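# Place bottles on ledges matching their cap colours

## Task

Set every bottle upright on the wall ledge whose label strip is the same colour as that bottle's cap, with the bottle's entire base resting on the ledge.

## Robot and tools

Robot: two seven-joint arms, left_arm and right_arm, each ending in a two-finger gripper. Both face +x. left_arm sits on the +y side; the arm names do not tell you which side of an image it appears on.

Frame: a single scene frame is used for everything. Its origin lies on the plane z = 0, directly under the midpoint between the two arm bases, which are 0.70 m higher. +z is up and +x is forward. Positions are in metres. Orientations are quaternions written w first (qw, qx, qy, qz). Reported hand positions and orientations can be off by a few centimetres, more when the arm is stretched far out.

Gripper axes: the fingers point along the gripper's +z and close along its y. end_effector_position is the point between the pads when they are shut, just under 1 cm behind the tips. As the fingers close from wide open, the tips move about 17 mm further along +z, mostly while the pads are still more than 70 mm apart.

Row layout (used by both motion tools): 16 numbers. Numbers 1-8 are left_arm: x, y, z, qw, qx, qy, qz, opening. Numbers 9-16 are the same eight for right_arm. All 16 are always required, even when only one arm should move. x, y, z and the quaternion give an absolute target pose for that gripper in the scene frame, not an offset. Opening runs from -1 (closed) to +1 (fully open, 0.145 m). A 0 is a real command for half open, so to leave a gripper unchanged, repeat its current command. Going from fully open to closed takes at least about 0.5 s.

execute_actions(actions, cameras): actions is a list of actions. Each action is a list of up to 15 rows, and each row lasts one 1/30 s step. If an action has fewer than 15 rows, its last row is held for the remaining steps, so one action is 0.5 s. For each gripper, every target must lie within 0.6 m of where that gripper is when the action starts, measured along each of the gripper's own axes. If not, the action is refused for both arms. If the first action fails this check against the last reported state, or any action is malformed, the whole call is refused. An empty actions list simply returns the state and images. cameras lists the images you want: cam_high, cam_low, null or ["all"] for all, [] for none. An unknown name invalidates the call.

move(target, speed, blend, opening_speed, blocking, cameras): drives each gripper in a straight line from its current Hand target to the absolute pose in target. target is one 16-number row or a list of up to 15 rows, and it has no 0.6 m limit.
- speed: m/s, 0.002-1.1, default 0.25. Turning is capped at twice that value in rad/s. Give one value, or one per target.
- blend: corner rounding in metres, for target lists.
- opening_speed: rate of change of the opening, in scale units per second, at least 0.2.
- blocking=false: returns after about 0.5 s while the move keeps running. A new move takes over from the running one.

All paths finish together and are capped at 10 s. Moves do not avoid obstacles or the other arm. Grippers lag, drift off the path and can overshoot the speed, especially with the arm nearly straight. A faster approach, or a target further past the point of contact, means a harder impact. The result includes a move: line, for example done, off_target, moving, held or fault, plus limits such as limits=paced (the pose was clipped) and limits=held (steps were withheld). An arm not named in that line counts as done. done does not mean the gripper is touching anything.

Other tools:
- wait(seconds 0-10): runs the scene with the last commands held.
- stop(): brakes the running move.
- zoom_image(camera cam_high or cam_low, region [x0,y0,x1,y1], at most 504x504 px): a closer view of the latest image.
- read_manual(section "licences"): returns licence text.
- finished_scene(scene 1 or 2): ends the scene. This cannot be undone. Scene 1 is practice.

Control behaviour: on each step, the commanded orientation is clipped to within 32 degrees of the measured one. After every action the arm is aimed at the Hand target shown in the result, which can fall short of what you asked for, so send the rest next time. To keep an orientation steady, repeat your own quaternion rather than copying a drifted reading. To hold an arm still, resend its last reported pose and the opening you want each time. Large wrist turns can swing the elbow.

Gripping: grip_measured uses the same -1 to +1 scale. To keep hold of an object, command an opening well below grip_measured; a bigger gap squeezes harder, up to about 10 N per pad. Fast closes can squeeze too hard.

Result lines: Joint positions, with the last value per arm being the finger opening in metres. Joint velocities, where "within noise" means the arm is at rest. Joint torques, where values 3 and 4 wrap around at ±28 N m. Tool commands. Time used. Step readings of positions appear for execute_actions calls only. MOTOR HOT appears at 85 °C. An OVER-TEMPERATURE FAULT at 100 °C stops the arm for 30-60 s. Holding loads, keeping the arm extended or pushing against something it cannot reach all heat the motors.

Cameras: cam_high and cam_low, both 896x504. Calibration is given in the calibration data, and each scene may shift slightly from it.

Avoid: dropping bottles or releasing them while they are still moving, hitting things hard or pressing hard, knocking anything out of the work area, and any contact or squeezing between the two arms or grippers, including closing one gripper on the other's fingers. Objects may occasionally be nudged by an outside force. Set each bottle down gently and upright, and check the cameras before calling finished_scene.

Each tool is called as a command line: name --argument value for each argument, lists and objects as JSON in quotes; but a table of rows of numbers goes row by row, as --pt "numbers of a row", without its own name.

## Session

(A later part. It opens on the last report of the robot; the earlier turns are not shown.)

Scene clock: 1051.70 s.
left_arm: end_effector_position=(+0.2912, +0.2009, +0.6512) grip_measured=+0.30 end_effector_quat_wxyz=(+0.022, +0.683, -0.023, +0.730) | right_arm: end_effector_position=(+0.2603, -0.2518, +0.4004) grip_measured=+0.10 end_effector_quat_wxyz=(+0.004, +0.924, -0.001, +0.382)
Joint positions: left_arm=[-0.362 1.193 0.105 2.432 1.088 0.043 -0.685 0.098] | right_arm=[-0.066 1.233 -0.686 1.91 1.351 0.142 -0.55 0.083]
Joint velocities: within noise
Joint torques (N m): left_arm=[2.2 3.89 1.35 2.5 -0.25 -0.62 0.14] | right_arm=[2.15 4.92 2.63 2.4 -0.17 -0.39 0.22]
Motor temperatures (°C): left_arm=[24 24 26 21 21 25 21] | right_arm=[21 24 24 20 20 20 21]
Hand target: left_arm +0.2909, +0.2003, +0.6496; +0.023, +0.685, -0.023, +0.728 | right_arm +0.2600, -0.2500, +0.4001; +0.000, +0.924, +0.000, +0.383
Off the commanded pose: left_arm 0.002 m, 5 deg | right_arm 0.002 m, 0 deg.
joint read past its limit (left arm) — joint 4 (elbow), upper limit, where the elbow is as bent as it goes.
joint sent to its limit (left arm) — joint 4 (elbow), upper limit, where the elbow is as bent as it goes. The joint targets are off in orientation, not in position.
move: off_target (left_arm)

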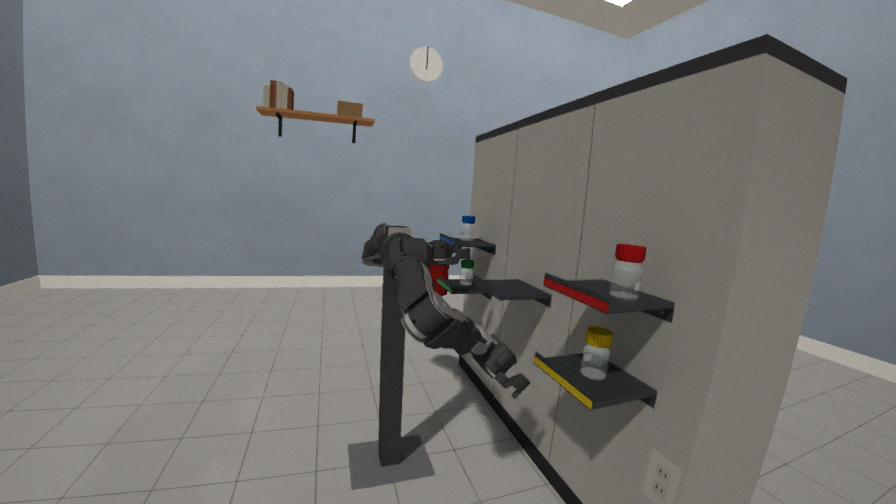

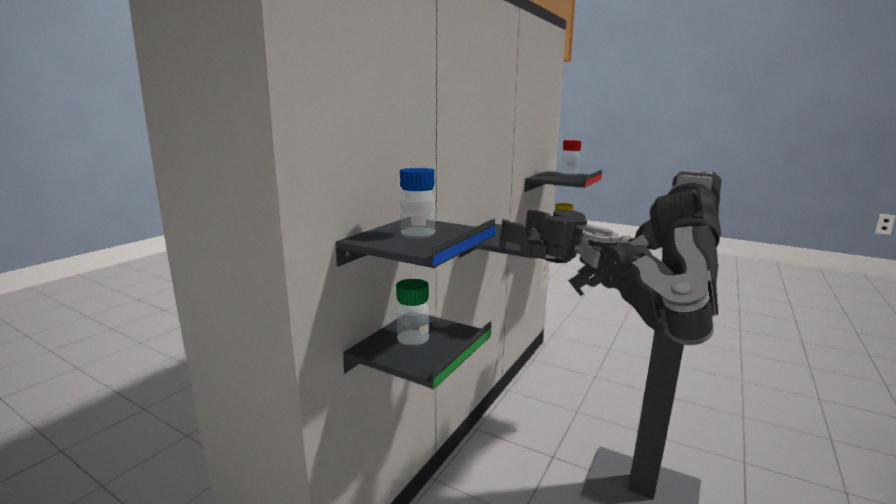

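move --pt "0.285 0.22 0.57 0 0.7071 0 0.7071 0.3 0.26 -0.25 0.4 0 0.924 0 0.383 0.1" --pt "0.31 0.40 0.565 -0.0923 0.701 0.0923 0.701 0.3 0.26 -0.25 0.4 0 0.924 0 0.383 0.1" --pt "0.37 0.41 0.56 -0.0923 0.701 0.0923 0.701 0.3 0.26 -0.25 0.4 0 0.924 0 0.383 0.1" --speed 0.25 --blend '[0.03,0.02,0]' --cameras '["cam_low"]'

move --pt "0.33 0.41 0.575 0 0.655 0 0.755 0.3 0.26 -0.25 0.4 0 0.924 0 0.383 0.1" --pt "0.29 0.38 0.59 0 0.6 0 0.8 0.3 0.26 -0.25 0.4 0 0.924 0 0.383 0.1" --pt "0.285 0.22 0.60 0 0.655 0 0.755 0.3 0.26 -0.25 0.4 0 0.924 0 0.383 0.1" --pt "0.26 0.22 0.42 0 0.924 0 0.383 0.3 0.26 -0.25 0.4 0 0.924 0 0.383 0.1" --speed 0.25 --blend '[0.01,0.02,0.03,0]' --cameras '["cam_low"]'

Scene clock: 1075.03 s.
left_arm: end_effector_position=(+0.3698, +0.4099, +0.5599) grip_measured=+0.30 end_effector_quat_wxyz=(-0.093, +0.701, +0.094, +0.701) | right_arm: end_effector_position=(+0.2603, -0.2518, +0.4004) grip_measured=+0.10 end_effector_quat_wxyz=(+0.004, +0.924, -0.001, +0.382)
Joint positions: left_arm=[0.011 1.132 -0.164 1.42 1.152 -0.201 -0.195 0.098] | right_arm=[-0.066 1.233 -0.686 1.91 1.351 0.142 -0.55 0.083]
Joint velocities: within noise
Joint torques (N m): left_arm=[5.42 7.35 2.93 1.92 0.03 -0.65 0.2] | right_arm=[2.12 4.92 2.66 2.43 -0.16 -0.39 0.21]
Motor temperatures (°C): left_arm=[24 24 25 21 22 25 21] | right_arm=[21 24 23 20 20 20 21]
Hand target: left_arm +0.3700, +0.4100, +0.5601; -0.092, +0.701, +0.092, +0.701 | right_arm +0.2600, -0.2500, +0.4001; +0.000, +0.924, +0.000, +0.383
Off the commanded pose: left_arm 0.000 m, 0 deg | right_arm 0.002 m, 0 deg.
move: done
Images, in order (width x height): cam_low 896x504.

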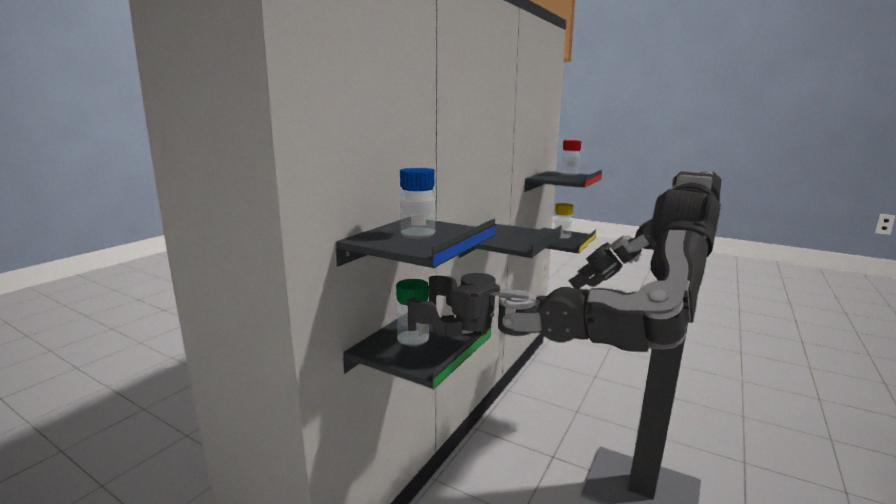

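Scene clock: 1078.87 s.
left_arm: end_effector_position=(+0.2605, +0.2193, +0.4217) grip_measured=+0.30 end_effector_quat_wxyz=(+0.002, +0.923, -0.002, +0.386) | right_arm: end_effector_position=(+0.2603, -0.2518, +0.4004) grip_measured=+0.10 end_effector_quat_wxyz=(+0.004, +0.924, -0.001, +0.382)
Joint positions: left_arm=[-0.26 0.986 -0.326 2.049 1.21 0.448 -0.637 0.098] | right_arm=[-0.066 1.233 -0.686 1.91 1.351 0.142 -0.55 0.083]
Joint velocities: within noise
Joint torques (N m): left_arm=[3.42 3.26 1.54 3.06 -0.03 -0.33 -0.02] | right_arm=[2.28 4.84 2.69 2.44 -0.2 -0.38 0.23]
Motor temperatures (°C): left_arm=[24 24 25 21 22 25 21] | right_arm=[21 24 23 20 20 20 21]
Hand target: left_arm +0.2600, +0.2200, +0.4201; +0.000, +0.924, +0.000, +0.383 | right_arm +0.2600, -0.2500, +0.4001; +0.000, +0.924, +0.000, +0.383
Off the commanded pose: left_arm 0.002 m, 0 deg | right_arm 0.002 m, 0 deg.
move: done
Images, in order (width x height): cam_low 896x504.

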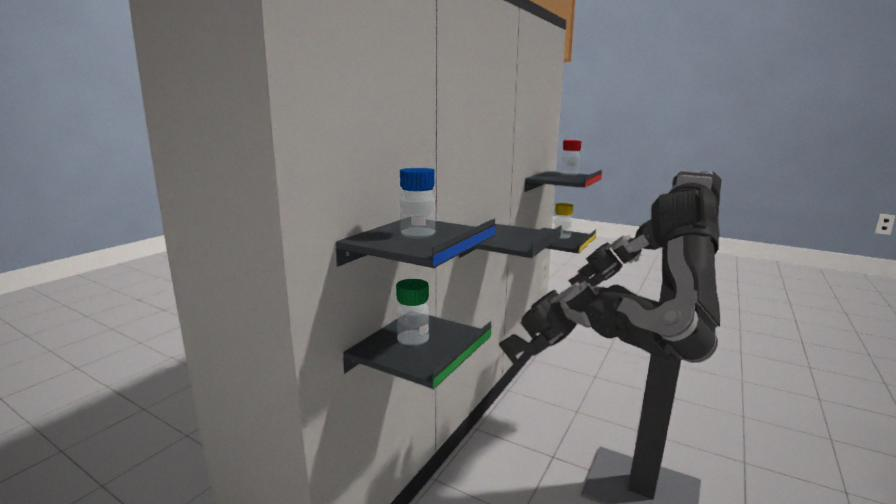

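finished_scene --scene 1

The scene is finished: the task was done.


## Next scene

The same job, from a new start.

execute_actions --actions '[]'

zoom_image --camera "cam_high" --region '[420, 200, 700, 420]'

zoom_image --camera "cam_low" --region '[320, 120, 640, 400]'

Scene clock: 0.00 s.
left_arm: end_effector_position=(+0.2239, +0.1828, +0.6144) grip_measured=+1.00 end_effector_quat_wxyz=(-0.319, +0.395, -0.515, +0.691) | right_arm: end_effector_position=(+0.4009, -0.1655, +0.3728) grip_measured=+1.00 end_effector_quat_wxyz=(+0.260, +0.265, +0.837, +0.401)
Joint positions: left_arm=[-1.106 0.942 0.535 2.339 -0.48 -0.199 -0.367 0.145] | right_arm=[0.583 0.619 -0.841 0.925 -1.182 -0.496 -0.047 0.145]
Joint velocities: within noise
Joint torques (N m): no reading
Motor temperatures (°C): left_arm=[20 21 22 20 21 23 21] | right_arm=[20 22 22 19 20 19 21]
Hand target: left_arm +0.2239, +0.1828, +0.6144; -0.319, +0.395, -0.515, +0.691 | right_arm +0.4009, -0.1655, +0.3728; +0.260, +0.265, +0.837, +0.401
Tool commands: left_gripper/opening=+1.0 right_gripper/opening=+1.0

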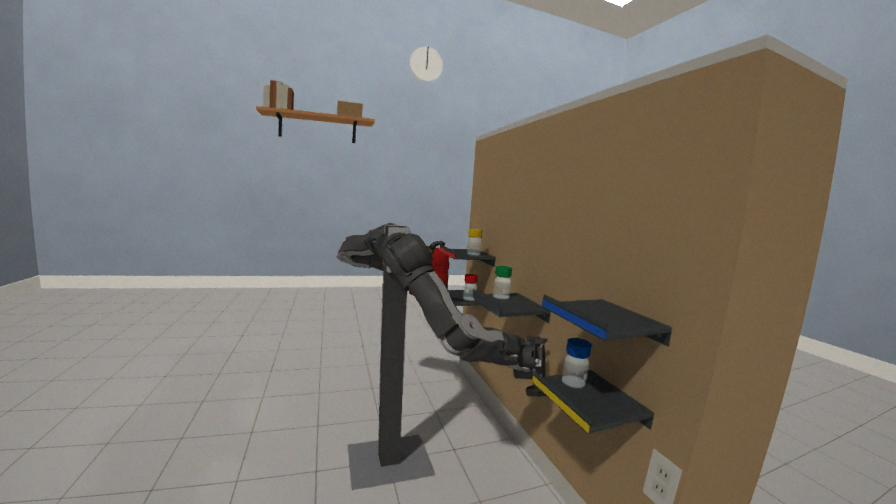

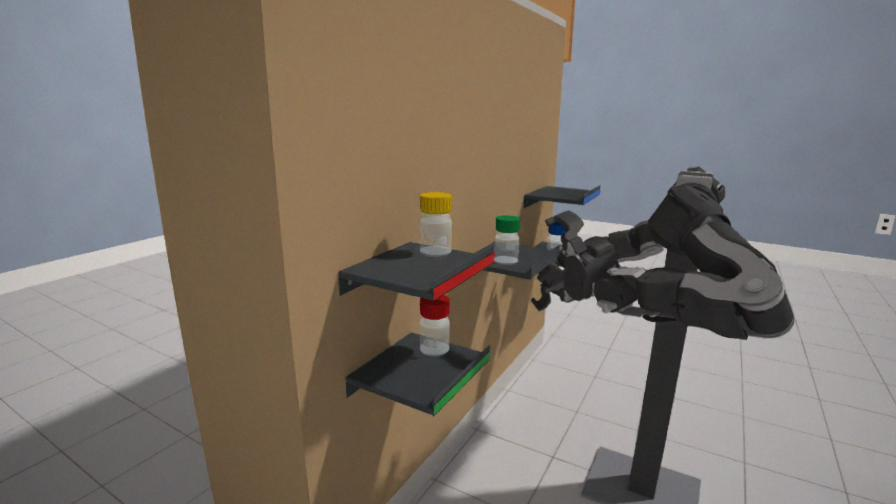

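Scaled by 1.800 from the camera's 896x504 image, which has a finer 1280x720 frame.

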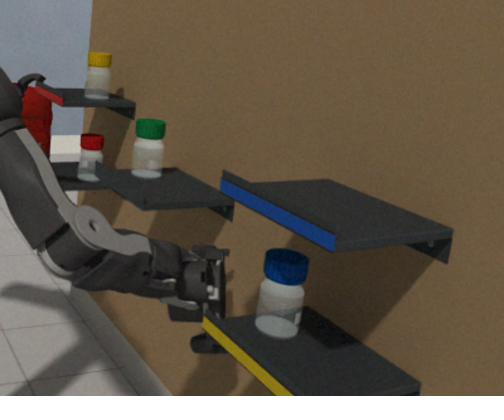

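Scaled by 1.575 from the camera's 896x504 image, which has a finer 1280x720 frame.

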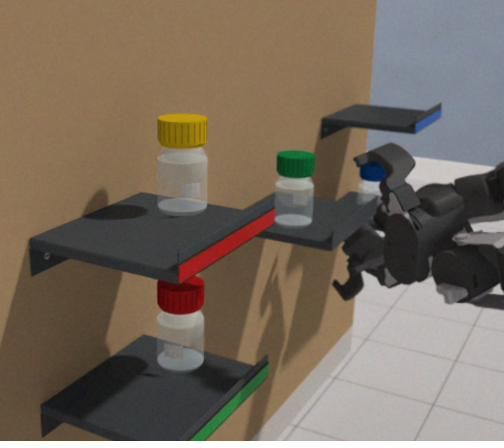

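move --pt "0.25 0.22 0.50 0 0.83 0 0.56 0.3 0.30 -0.21 0.36 0 0.924 0 0.383 0.3" --pt "0.26 0.22 0.38 0 0.924 0 0.383 0.3 0.26 -0.22 0.38 0 0.924 0 0.383 0.3" --speed 0.5 --blend '[0.02,0]' --cameras '["cam_low"]'

Scene clock: 39.77 s.
left_arm: end_effector_position=(+0.2611, +0.2205, +0.3824) grip_measured=+0.30 end_effector_quat_wxyz=(-0.001, +0.922, -0.001, +0.387) | right_arm: end_effector_position=(+0.2606, -0.2201, +0.3798) grip_measured=+0.30 end_effector_quat_wxyz=(+0.002, +0.923, +0.000, +0.384)
Joint positions: left_arm=[-0.338 0.619 -0.132 1.885 0.768 0.598 -0.345 0.098] | right_arm=[-0.271 -0.011 0.336 1.877 -0.244 0.775 0.46 0.098]
Joint velocities: within noise
Joint torques (N m): left_arm=[2.81 2.57 0.84 3.75 0.08 -0.39 0.09] | right_arm=[1.54 1.67 0.36 4.64 0.39 -0.14 0.16]
Motor temperatures (°C): left_arm=[20 21 23 21 21 23 21] | right_arm=[22 23 22 19 20 19 21]
Hand target: left_arm +0.2600, +0.2200, +0.3800; +0.000, +0.924, +0.000, +0.383 | right_arm +0.2600, -0.2200, +0.3800; +0.000, +0.924, +0.000, +0.383
Off the commanded pose: left_arm 0.003 m, 1 deg | right_arm 0.001 m, 0 deg.
move: done
Images, in order (width x height): cam_low 896x504.

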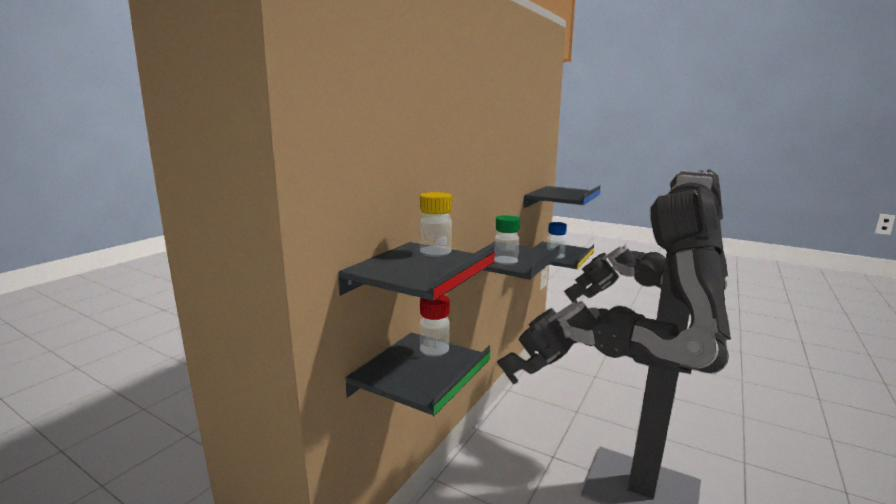

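move --pt "0.285 0.2 0.57 0 0.7071 0 0.7071 0.3 0.275 -0.21 0.45 0 0.83 0 0.56 0.3" --pt "0.31 0.21 0.70 0 0.7071 0 0.7071 0.3 0.29 -0.22 0.52 0 0.7071 0 0.7071 0.3" --pt "0.32 0.343 0.705 -0.0923 0.701 0.0923 0.701 0.3 0.31 -0.34 0.515 0.0923 0.701 -0.0923 0.701 0.3" --pt "0.384 0.343 0.695 -0.0923 0.701 0.0923 0.701 0.3 0.381 -0.348 0.50 0.0923 0.701 -0.0923 0.701 0.3" --pt "0.384 0.343 0.695 -0.0923 0.701 0.0923 0.701 -0.6 0.381 -0.348 0.50 0.0923 0.701 -0.0923 0.701 -0.6" --speed '[0.3,0.3,0.3,0.2,0.2]' --blend '[0.03,0.03,0.02,0,0]' --opening_speed 2

Scene clock: 55.80 s.
left_arm: end_effector_position=(+0.3834, +0.3436, +0.6964) grip_measured=-0.24 end_effector_quat_wxyz=(-0.093, +0.700, +0.093, +0.702) | right_arm: end_effector_position=(+0.3815, -0.3474, +0.5012) grip_measured=-0.29 end_effector_quat_wxyz=(+0.091, +0.700, -0.091, +0.702)
Joint positions: left_arm=[0.381 0.952 0.079 1.809 1.042 0.574 -0.44 0.058] | right_arm=[0.232 0.111 0.624 1.398 -0.045 0.078 0.376 0.054]
Joint velocities: within noise
Joint torques (N m): left_arm=[6.32 5.37 1.8 2.32 -0.1 -0.65 0.15] | right_arm=[4.15 3.34 -0.28 3.95 0.31 -0.47 -0.07]
Motor temperatures (°C): left_arm=[21 22 23 22 21 23 21] | right_arm=[21 23 22 20 20 19 21]
Hand target: left_arm +0.3840, +0.3430, +0.6951; -0.092, +0.701, +0.092, +0.701 | right_arm +0.3810, -0.3480, +0.5000; +0.092, +0.701, -0.092, +0.701
Off the commanded pose: left_arm 0.002 m, 0 deg | right_arm 0.001 m, 0 deg.
move: done

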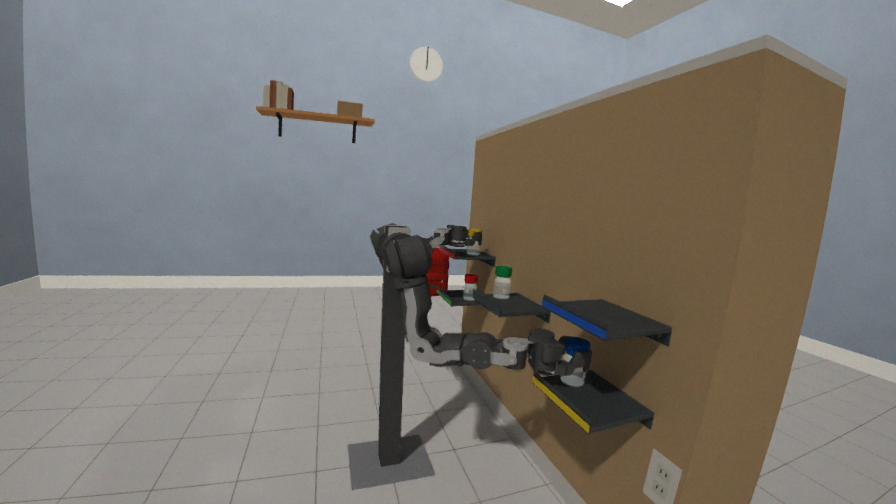

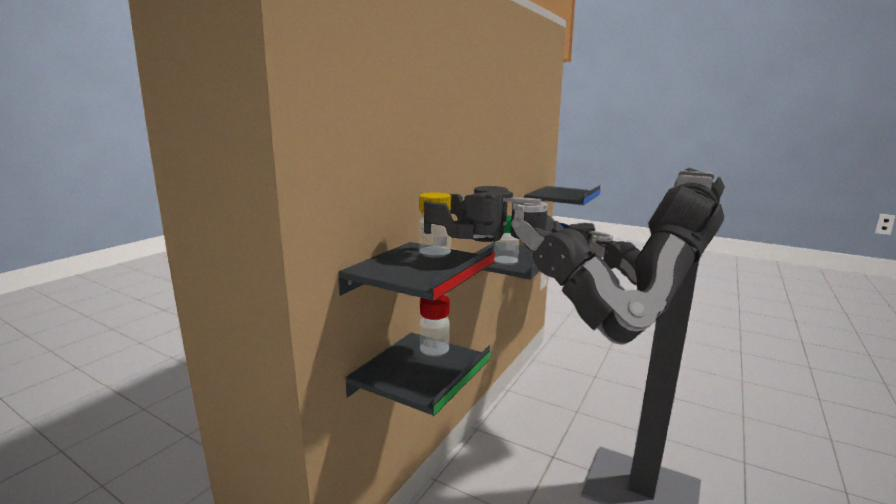

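move --pt "0.384 0.343 0.737 -0.0923 0.701 0.0923 0.701 -0.6 0.381 -0.348 0.533 0.0923 0.701 -0.0923 0.701 -0.6" --pt "0.38 0.25 0.737 0 0.7071 0 0.7071 -0.6 0.38 -0.22 0.55 0 0.7071 0 0.7071 -0.6" --pt "0.38 0.1 0.737 0 0.7071 0 0.7071 -0.6 0.375 -0.22 0.71 0 0.7071 0 0.7071 -0.6" --pt "0.38 -0.03 0.735 0.0923 0.701 -0.0923 0.701 -0.6 0.378 -0.30 0.735 0.0923 0.701 -0.0923 0.701 -0.6" --pt "0.381 -0.068 0.70 0.0923 0.701 -0.0923 0.701 -0.6 0.381 -0.40 0.73 0.0923 0.701 -0.0923 0.701 -0.6" --pt "0.381 -0.068 0.603 0.0923 0.701 -0.0923 0.701 -0.6 0.381 -0.40 0.697 0.0923 0.701 -0.0923 0.701 -0.6" --speed '[0.15,0.25,0.25,0.25,0.2,0.12]' --blend '[0.01,0.03,0.03,0.03,0.01,0]'

zoom_image --camera "cam_low" --region '[450, 150, 620, 290]'

Scene clock: 83.10 s.
left_arm: end_effector_position=(+0.3807, -0.0676, +0.6010) grip_measured=-0.24 end_effector_quat_wxyz=(+0.091, +0.705, -0.092, +0.697) | right_arm: end_effector_position=(+0.3821, -0.3991, +0.6949) grip_measured=-0.29 end_effector_quat_wxyz=(+0.090, +0.706, -0.092, +0.697)
Joint positions: left_arm=[0.868 0.109 -1.228 1.618 0.875 0.227 -1.045 0.058] | right_arm=[1.018 0.115 0.993 1.604 -0.946 0.568 1.11 0.054]
Joint velocities: within noise
Joint torques (N m): left_arm=[9.09 -1.81 2.09 3.36 -0.56 -0.6 0.21] | right_arm=[6.66 2.12 -2.43 3.06 0.8 -0.33 -0.12]
Motor temperatures (°C): left_arm=[23 23 23 21 21 24 21] | right_arm=[22 23 22 20 20 20 21]
Hand target: left_arm +0.3809, -0.0681, +0.6030; +0.092, +0.701, -0.092, +0.701 | right_arm +0.3810, -0.4000, +0.6969; +0.092, +0.701, -0.092, +0.701
Off the commanded pose: left_arm 0.002 m, 1 deg | right_arm 0.003 m, 1 deg.
move: done

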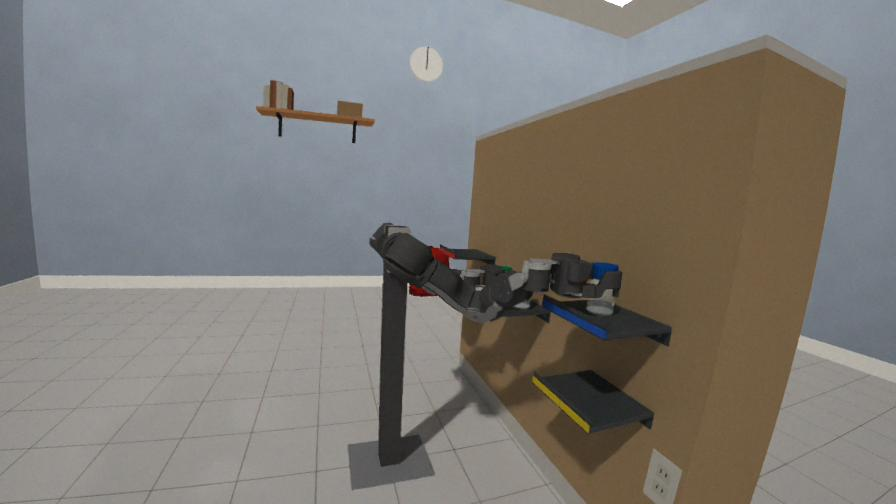

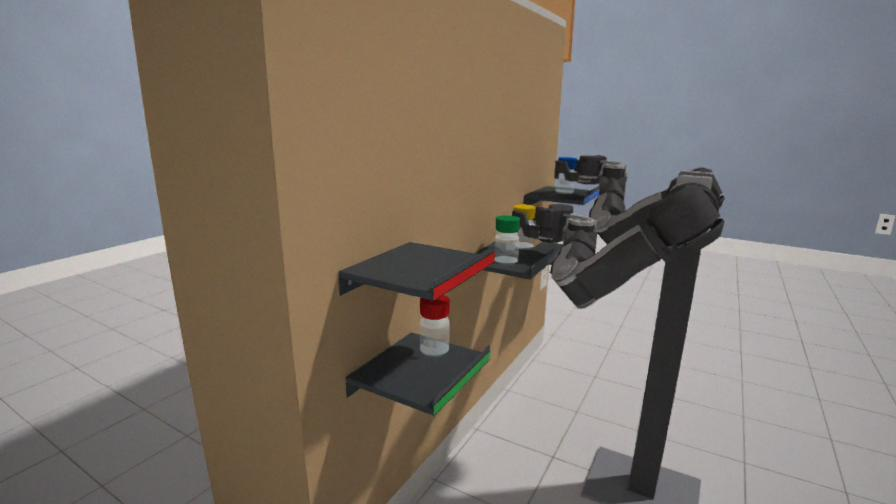

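Scaled by 2.965 from the camera's 896x504 image, which has a finer 1280x720 frame.

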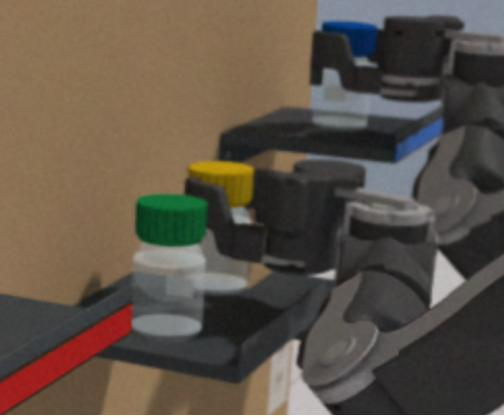

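move --pt "0.381 -0.068 0.592 0.0923 0.701 -0.0923 0.701 -0.6 0.381 -0.40 0.689 0.0923 0.701 -0.0923 0.701 -0.6" --pt "0.381 -0.068 0.592 0.0923 0.701 -0.0923 0.701 0.1 0.381 -0.40 0.689 0.0923 0.701 -0.0923 0.701 0.1" --pt "0.31 -0.055 0.61 0.0923 0.701 -0.0923 0.701 0.1 0.34 -0.40 0.72 0 0.616 0 0.788 0.1" --pt "0.305 0.03 0.62 0.0923 0.701 -0.0923 0.701 0.1 0.305 -0.38 0.75 0 0.537 0 0.843 0.1" --pt "0.30 0.13 0.62 0 0.7071 0 0.7071 0.1 0.30 -0.22 0.70 0 0.616 0 0.788 0.1" --pt "0.275 0.21 0.56 0 0.7071 0 0.7071 0.1 0.285 -0.21 0.58 0 0.7071 0 0.7071 0.1" --speed '[0.04,0.2,0.2,0.25,0.3,0.3]' --blend '[0,0,0.01,0.02,0.03,0]' --opening_speed 2

Scene clock: 104.83 s.
left_arm: end_effector_position=(+0.2751, +0.2106, +0.5609) grip_measured=+0.10 end_effector_quat_wxyz=(-0.002, +0.707, +0.001, +0.708) | right_arm: end_effector_position=(+0.2847, -0.2102, +0.5795) grip_measured=+0.10 end_effector_quat_wxyz=(+0.000, +0.709, +0.001, +0.706)
Joint positions: left_arm=[0.197 1.403 -1.047 2.267 0.827 -0.481 -0.999 0.083] | right_arm=[-0.222 -0.176 0.46 2.303 -0.066 0.458 0.518 0.083]
Joint velocities: within noise
Joint torques (N m): left_arm=[2.94 4.31 1.52 2.74 -0.32 -0.46 0.24] | right_arm=[1.67 0.09 -1.13 3.77 0.45 -0.48 -0.14]
Motor temperatures (°C): left_arm=[24 22 23 21 22 24 21] | right_arm=[23 23 22 20 20 20 21]
Hand target: left_arm +0.2750, +0.2100, +0.5600; +0.000, +0.707, +0.000, +0.707 | right_arm +0.2850, -0.2100, +0.5800; +0.000, +0.707, +0.000, +0.707
Off the commanded pose: left_arm 0.001 m, 0 deg | right_arm 0.001 m, 0 deg.
joint sent to its limit (right arm) — joint 2 (shoulder roll), lower limit. The joint targets still meet the commanded pose.
move: done; target 2's new opening was sent with right_arm's hand 0.004 m and 1 deg from that target

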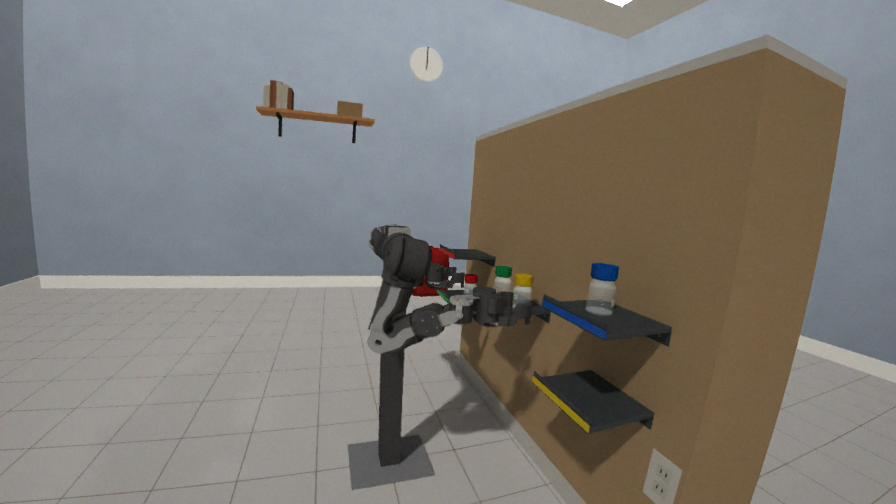

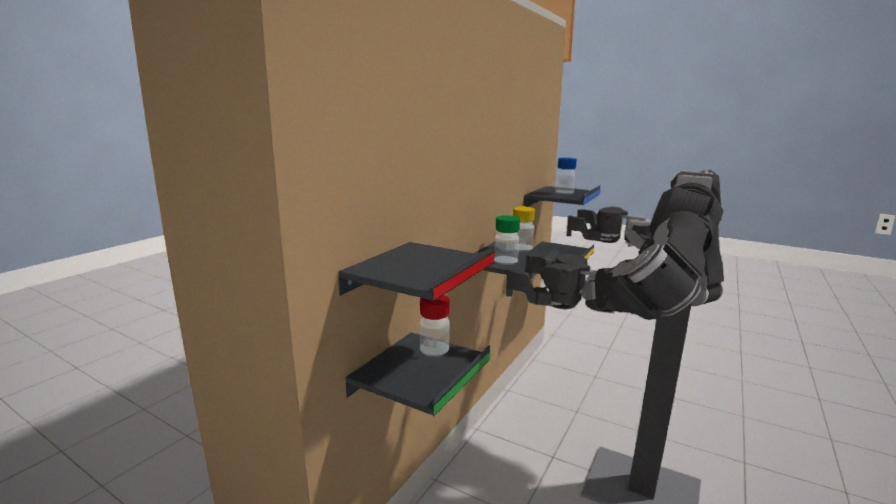

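move --pt "0.285 0.24 0.52 0 0.7071 0 0.7071 0.1 0.30 -0.16 0.61 0 0.7071 0 0.7071 0.1" --pt "0.31 0.34 0.512 -0.0923 0.701 0.0923 0.701 0.3 0.31 -0.075 0.61 -0.0923 0.701 0.0923 0.701 0.2" --pt "0.383 0.347 0.502 -0.0923 0.701 0.0923 0.701 0.3 0.382 -0.068 0.596 -0.0923 0.701 0.0923 0.701 0.2" --pt "0.383 0.347 0.502 -0.0923 0.701 0.0923 0.701 -0.6 0.382 -0.068 0.596 -0.0923 0.701 0.0923 0.701 -0.6" --speed '[0.25,0.25,0.18,0.2]' --blend '[0.02,0,0,0]' --opening_speed 2

Scene clock: 119.67 s.
left_arm: end_effector_position=(+0.3838, +0.3479, +0.5054) grip_measured=-0.24 end_effector_quat_wxyz=(-0.093, +0.697, +0.094, +0.705) | right_arm: end_effector_position=(+0.3820, -0.0670, +0.5963) grip_measured=-0.26 end_effector_quat_wxyz=(-0.093, +0.701, +0.094, +0.701)
Joint positions: left_arm=[0.48 1.117 -1.019 1.399 1.205 -0.53 -0.517 0.058] | right_arm=[0.187 -0.177 -0.09 1.923 -0.185 0.55 0.241 0.056]
Joint velocities: within noise
Joint torques (N m): left_arm=[5.47 5.29 2.15 1.57 -0.06 -0.5 0.19] | right_arm=[3.89 -1.7 -0.59 3.93 0.28 -0.52 -0.1]
Motor temperatures (°C): left_arm=[23 22 23 21 22 24 21] | right_arm=[22 22 22 20 20 20 21]
Hand target: left_arm +0.3830, +0.3470, +0.5020; -0.092, +0.701, +0.092, +0.701 | right_arm +0.3820, -0.0679, +0.5960; -0.093, +0.701, +0.092, +0.701
Off the commanded pose: left_arm 0.004 m, 1 deg | right_arm 0.001 m, 0 deg.
joint sent to its limit (right arm) — joint 2 (shoulder roll), lower limit. The joint targets still meet the commanded pose.
move: off_target (left_arm); target 4's new opening was sent with left_arm's hand 0.004 m and 1 deg from that target

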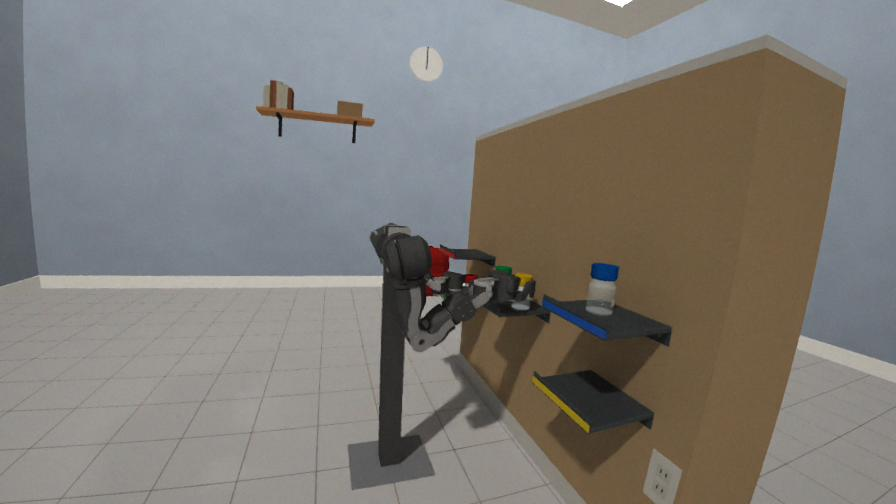

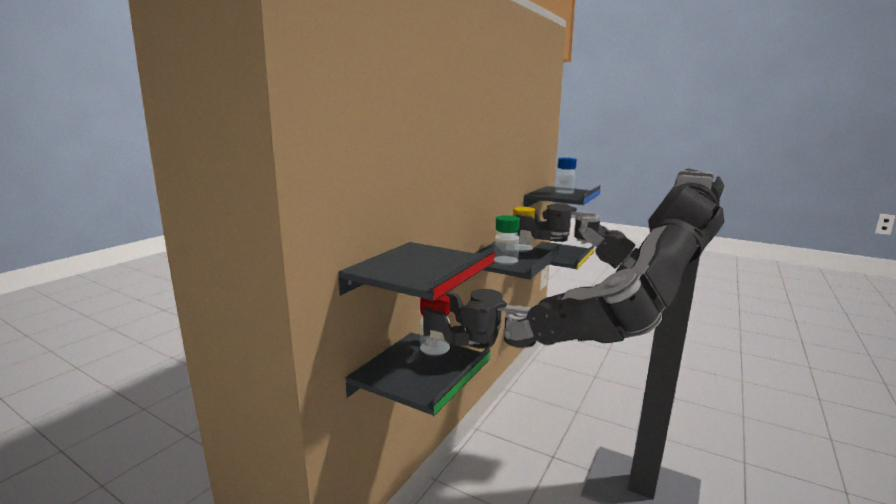

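move --pt "0.383 0.347 0.537 -0.0923 0.701 0.0923 0.701 -0.6 0.382 -0.068 0.64 -0.0923 0.701 0.0923 0.701 -0.6" --pt "0.38 0.215 0.55 0 0.7071 0 0.7071 -0.6 0.375 -0.19 0.63 0 0.7071 0 0.7071 -0.6" --pt "0.375 0.21 0.71 0 0.7071 0 0.7071 -0.6 0.375 -0.22 0.545 0 0.7071 0 0.7071 -0.6" --pt "0.378 0.29 0.745 -0.0923 0.701 0.0923 0.701 -0.6 0.38 -0.30 0.54 0.0923 0.701 -0.0923 0.701 -0.6" --pt "0.381 0.41 0.742 -0.0923 0.701 0.0923 0.701 -0.6 0.381 -0.41 0.535 0.0923 0.701 -0.0923 0.701 -0.6" --pt "0.381 0.41 0.702 -0.0923 0.701 0.0923 0.701 -0.6 0.381 -0.41 0.507 0.0923 0.701 -0.0923 0.701 -0.6" --speed '[0.15,0.25,0.25,0.25,0.22,0.12]' --blend '[0.01,0.02,0.03,0.03,0.01,0]'

zoom_image --camera "cam_high" --region '[500, 260, 680, 440]'

Scene clock: 140.73 s.
left_arm: end_effector_position=(+0.3812, +0.4100, +0.7011) grip_measured=-0.24 end_effector_quat_wxyz=(-0.093, +0.704, +0.093, +0.698) | right_arm: end_effector_position=(+0.3802, -0.4109, +0.5038) grip_measured=-0.26 end_effector_quat_wxyz=(+0.093, +0.706, -0.096, +0.696)
Joint positions: left_arm=[0.94 1.526 -0.886 1.563 1.546 0.061 -0.292 0.058] | right_arm=[0.29 0.339 0.648 1.175 0.078 0.053 0.445 0.056]
Joint velocities: within noise
Joint torques (N m): left_arm=[5.24 5.16 3.45 0.54 -0.03 -0.93 0.19] | right_arm=[5.08 5.47 0.09 4.67 0.49 -0.72 0.15]
Motor temperatures (°C): left_arm=[23 23 24 21 22 24 21] | right_arm=[22 23 22 21 20 20 21]
Hand target: left_arm +0.3810, +0.4100, +0.7021; -0.092, +0.701, +0.092, +0.701 | right_arm +0.3810, -0.4101, +0.5071; +0.092, +0.701, -0.092, +0.701
Off the commanded pose: left_arm 0.001 m, 0 deg | right_arm 0.003 m, 1 deg.
move: done

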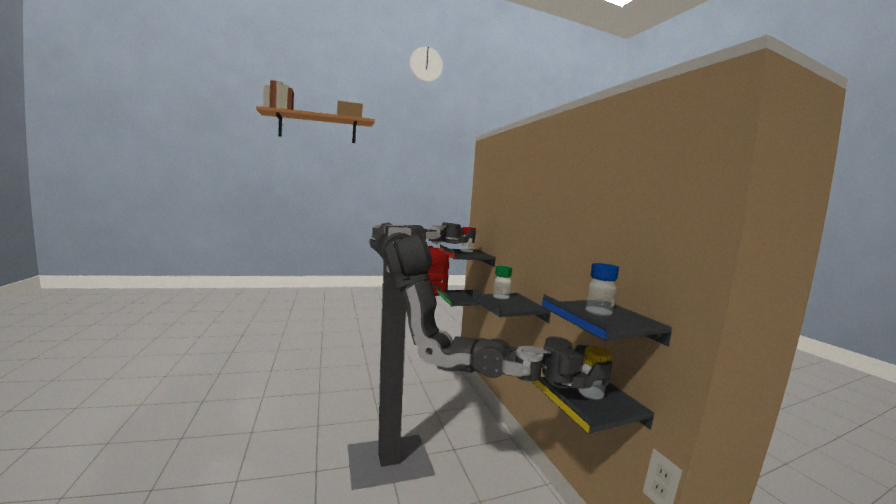

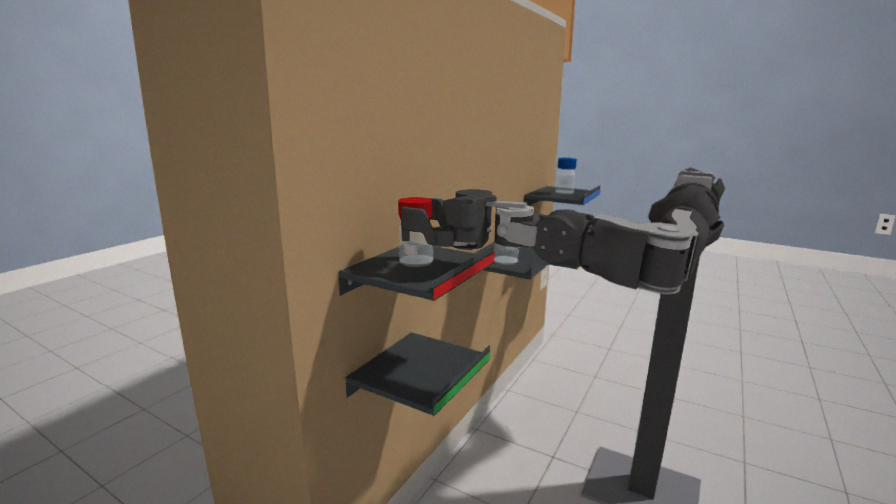

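Scaled by 2.800 from the camera's 896x504 image, which has a finer 1280x720 frame.

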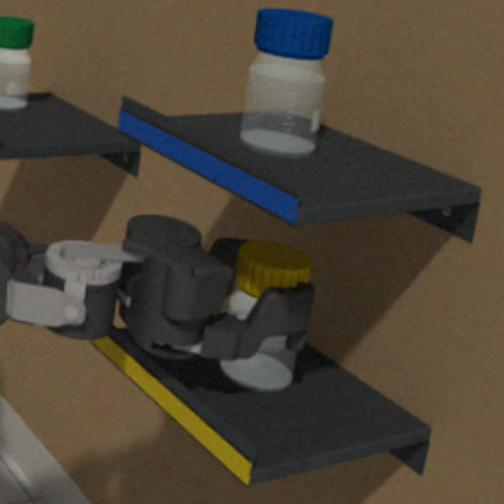

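move --pt "0.381 0.41 0.691 -0.0923 0.701 0.0923 0.701 -0.6 0.381 -0.41 0.499 0.0923 0.701 -0.0923 0.701 -0.6" --pt "0.381 0.41 0.691 -0.0923 0.701 0.0923 0.701 0.25 0.381 -0.41 0.499 0.0923 0.701 -0.0923 0.701 0.2" --pt "0.34 0.41 0.722 0 0.616 0 0.788 0.25 0.335 -0.41 0.517 0 0.655 0 0.755 0.2" --pt "0.305 0.38 0.75 0 0.537 0 0.843 0.25 0.30 -0.38 0.53 0 0.655 0 0.755 0.2" --pt "0.30 0.21 0.70 0 0.616 0 0.788 0.25 0.275 -0.25 0.50 0 0.7071 0 0.7071 0.2" --pt "0.305 0.11 0.62 0 0.7071 0 0.7071 0.25 0.275 -0.25 0.47 0 0.7071 0 0.7071 0.2" --speed '[0.05,0.2,0.2,0.3,0.3,0.3]' --blend '[0,0,0.01,0.02,0.03,0]' --opening_speed 2

Scene clock: 165.10 s.
left_arm: end_effector_position=(+0.3048, +0.1087, +0.6225) grip_measured=+0.25 end_effector_quat_wxyz=(+0.005, +0.705, +0.000, +0.710) | right_arm: end_effector_position=(+0.2746, -0.2510, +0.4705) grip_measured=+0.20 end_effector_quat_wxyz=(+0.001, +0.707, -0.001, +0.707)
Joint positions: left_arm=[1.074 0.892 -1.563 2.36 1.076 -0.051 -1.471 0.094] | right_arm=[-0.304 -0.118 0.596 1.807 0.075 -0.08 0.605 0.09]
Joint velocities: within noise
Joint torques (N m): left_arm=[5.02 1.12 1.59 1.84 -0.41 -0.05 -0.04] | right_arm=[1.33 1.2 -0.61 3.85 0.43 -0.42 0.03]
Motor temperatures (°C): left_arm=[23 23 25 21 21 25 21] | right_arm=[22 23 21 21 20 20 21]
Hand target: left_arm +0.3050, +0.1100, +0.6200; +0.000, +0.707, +0.000, +0.707 | right_arm +0.2750, -0.2499, +0.4700; +0.000, +0.707, +0.000, +0.707
Off the commanded pose: left_arm 0.003 m, 1 deg | right_arm 0.001 m, 0 deg.
move: done; target 2's new opening was sent with left_arm's hand 0.008 m and 2 deg from that target

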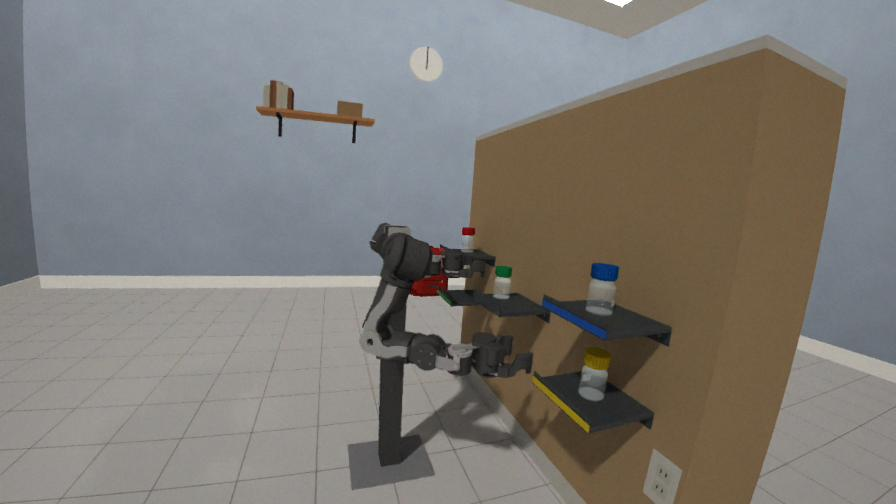

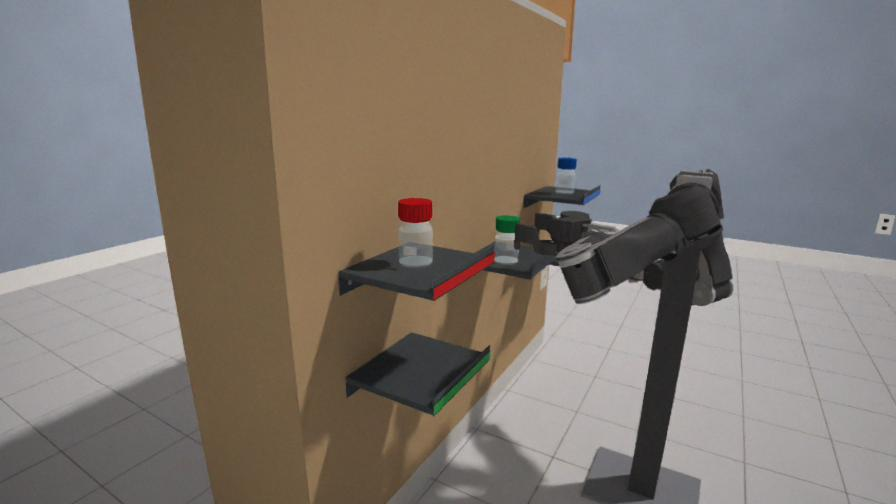

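move --pt "0.31 0.05 0.605 0.0923 0.701 -0.0923 0.701 0.25 0.275 -0.25 0.47 0 0.7071 0 0.7071 0.2" --pt "0.379 0.046 0.596 0.0923 0.701 -0.0923 0.701 0.25 0.275 -0.25 0.47 0 0.7071 0 0.7071 0.2" --pt "0.379 0.046 0.596 0.0923 0.701 -0.0923 0.701 -0.6 0.275 -0.25 0.47 0 0.7071 0 0.7071 0.2" --pt "0.379 0.046 0.635 0.0923 0.701 -0.0923 0.701 -0.6 0.275 -0.25 0.47 0 0.7071 0 0.7071 0.2" --pt "0.375 0.19 0.625 0 0.7071 0 0.7071 -0.6 0.275 -0.25 0.47 0 0.7071 0 0.7071 0.2" --pt "0.375 0.22 0.55 0 0.7071 0 0.7071 -0.6 0.275 -0.25 0.47 0 0.7071 0 0.7071 0.2" --pt "0.38 0.30 0.543 -0.0923 0.701 0.0923 0.701 -0.6 0.275 -0.25 0.47 0 0.7071 0 0.7071 0.2" --pt "0.381 0.41 0.54 -0.0923 0.701 0.0923 0.701 -0.6 0.275 -0.25 0.47 0 0.7071 0 0.7071 0.2" --pt "0.381 0.41 0.518 -0.0923 0.701 0.0923 0.701 -0.6 0.275 -0.25 0.47 0 0.7071 0 0.7071 0.2" --speed '[0.2,0.18,0.2,0.15,0.22,0.22,0.22,0.22,0.12]' --blend '[0.01,0,0,0.01,0.02,0.02,0.02,0.01,0]' --opening_speed 2

zoom_image --camera "cam_low" --region '[320, 220, 580, 420]'

Scene clock: 186.47 s.
left_arm: end_effector_position=(+0.3800, +0.4103, +0.5144) grip_measured=-0.26 end_effector_quat_wxyz=(-0.094, +0.706, +0.092, +0.696) | right_arm: end_effector_position=(+0.2746, -0.2510, +0.4705) grip_measured=+0.20 end_effector_quat_wxyz=(+0.001, +0.707, -0.001, +0.707)
Joint positions: left_arm=[0.849 1.246 -1.511 1.221 1.571 -0.65 -0.232 0.057] | right_arm=[-0.304 -0.118 0.596 1.807 0.075 -0.08 0.605 0.09]
Joint velocities: within noise
Joint torques (N m): left_arm=[6.92 5.26 3.25 0.39 0.04 -0.96 0.19] | right_arm=[1.38 1.25 -0.64 3.74 0.44 -0.43 0.03]
Motor temperatures (°C): left_arm=[23 22 24 21 22 24 21] | right_arm=[21 23 21 21 20 20 21]
Hand target: left_arm +0.3810, +0.4099, +0.5180; -0.092, +0.701, +0.092, +0.701 | right_arm +0.2750, -0.2499, +0.4700; +0.000, +0.707, +0.000, +0.707
Off the commanded pose: left_arm 0.004 m, 1 deg | right_arm 0.001 m, 0 deg.
move: off_target (left_arm)

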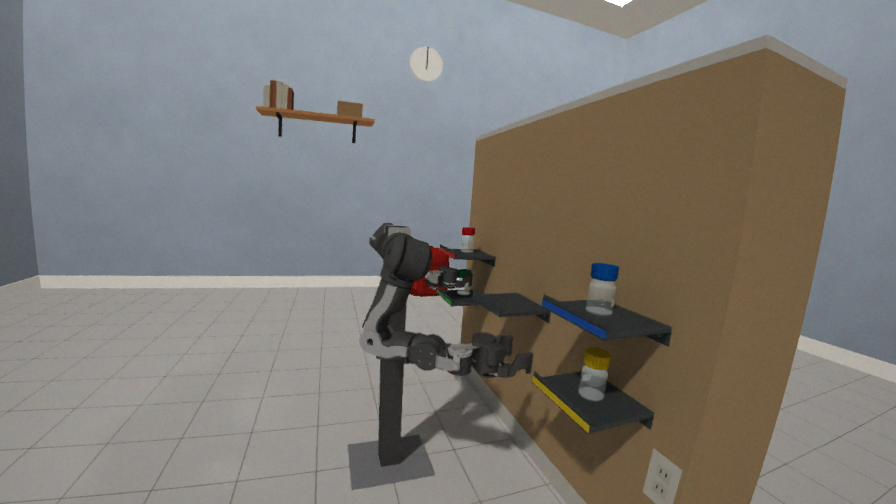

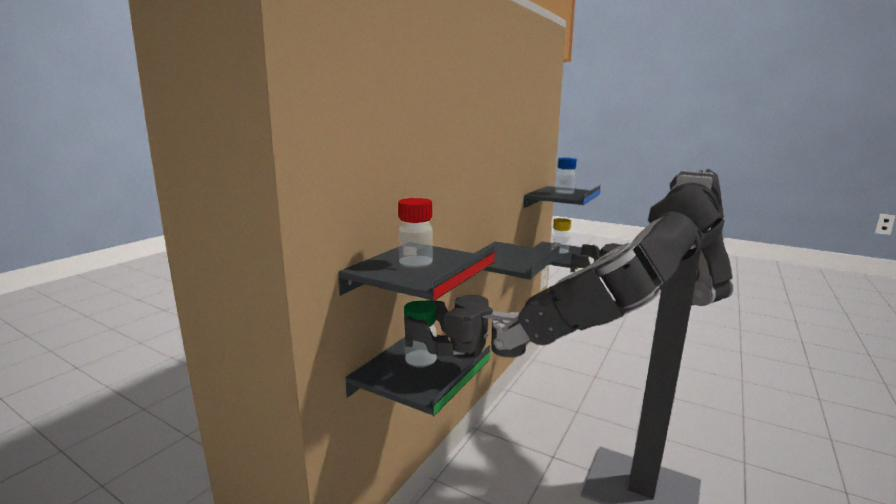

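Scaled by 1.938 from the camera's 896x504 image, which has a finer 1280x720 frame.

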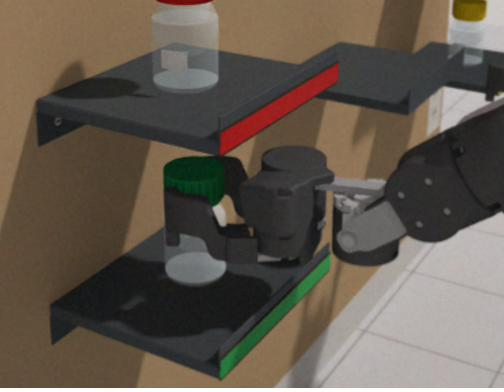

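move --pt "0.381 0.41 0.508 -0.0923 0.701 0.0923 0.701 -0.6 0.275 -0.25 0.47 0 0.7071 0 0.7071 0.2" --pt "0.381 0.41 0.508 -0.0923 0.701 0.0923 0.701 0.1 0.275 -0.25 0.47 0 0.7071 0 0.7071 0.2" --pt "0.33 0.41 0.525 0 0.655 0 0.755 0.1 0.275 -0.25 0.47 0 0.7071 0 0.7071 0.2" --pt "0.295 0.39 0.54 0 0.616 0 0.788 0.1 0.275 -0.25 0.47 0 0.7071 0 0.7071 0.2" --speed '[0.05,0.2,0.15,0.2]' --blend '[0,0,0.01,0]' --opening_speed 2

Scene clock: 200.10 s.
left_arm: end_effector_position=(+0.2958, +0.3899, +0.5422) grip_measured=+0.10 end_effector_quat_wxyz=(+0.001, +0.614, -0.003, +0.789) | right_arm: end_effector_position=(+0.2746, -0.2510, +0.4705) grip_measured=+0.20 end_effector_quat_wxyz=(+0.001, +0.707, -0.001, +0.707)
Joint positions: left_arm=[-0.486 1.133 0.013 1.381 1.302 -0.788 0.255 0.083] | right_arm=[-0.304 -0.118 0.596 1.807 0.075 -0.08 0.605 0.09]
Joint velocities: within noise
Joint torques (N m): left_arm=[2.33 6.11 2.36 2.07 0.17 -0.57 -0.06] | right_arm=[1.52 1.17 -0.62 3.86 0.41 -0.44 0.04]
Motor temperatures (°C): left_arm=[24 23 25 21 22 25 21] | right_arm=[21 23 21 21 20 20 21]
Hand target: left_arm +0.2950, +0.3900, +0.5399; +0.000, +0.616, +0.000, +0.788 | right_arm +0.2750, -0.2499, +0.4700; +0.000, +0.707, +0.000, +0.707
Off the commanded pose: left_arm 0.002 m, 0 deg | right_arm 0.001 m, 0 deg.
joint read past its limit (left arm) — joint 6 (wrist pitch), lower limit.
joint sent to its limit (left arm) — joint 6 (wrist pitch), lower limit. The joint targets still meet the commanded pose.
move: done

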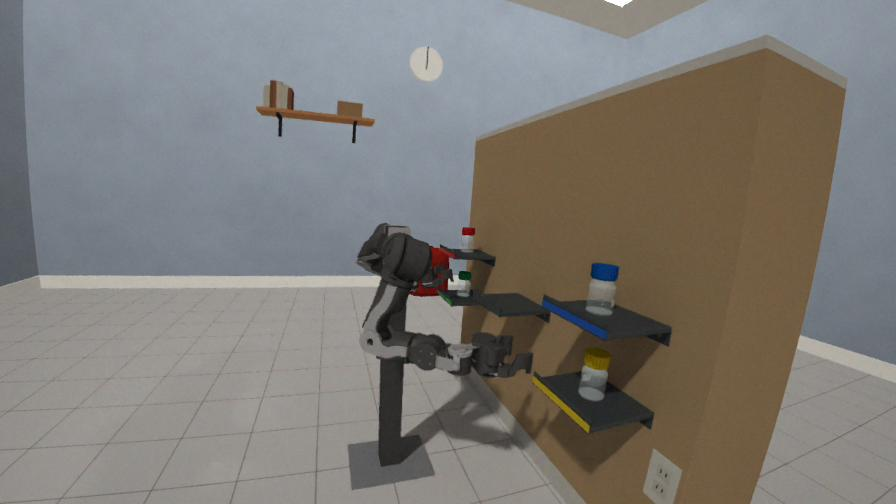

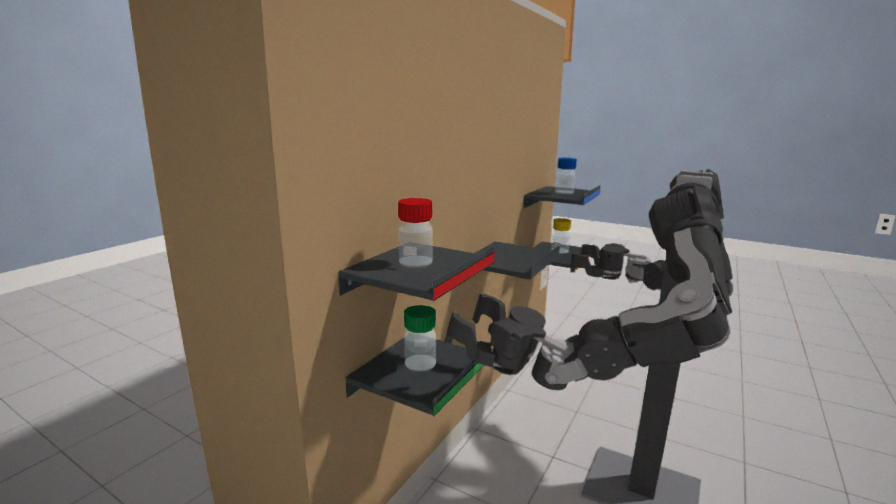

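finished_scene --scene 2

The scene is finished: the task was done.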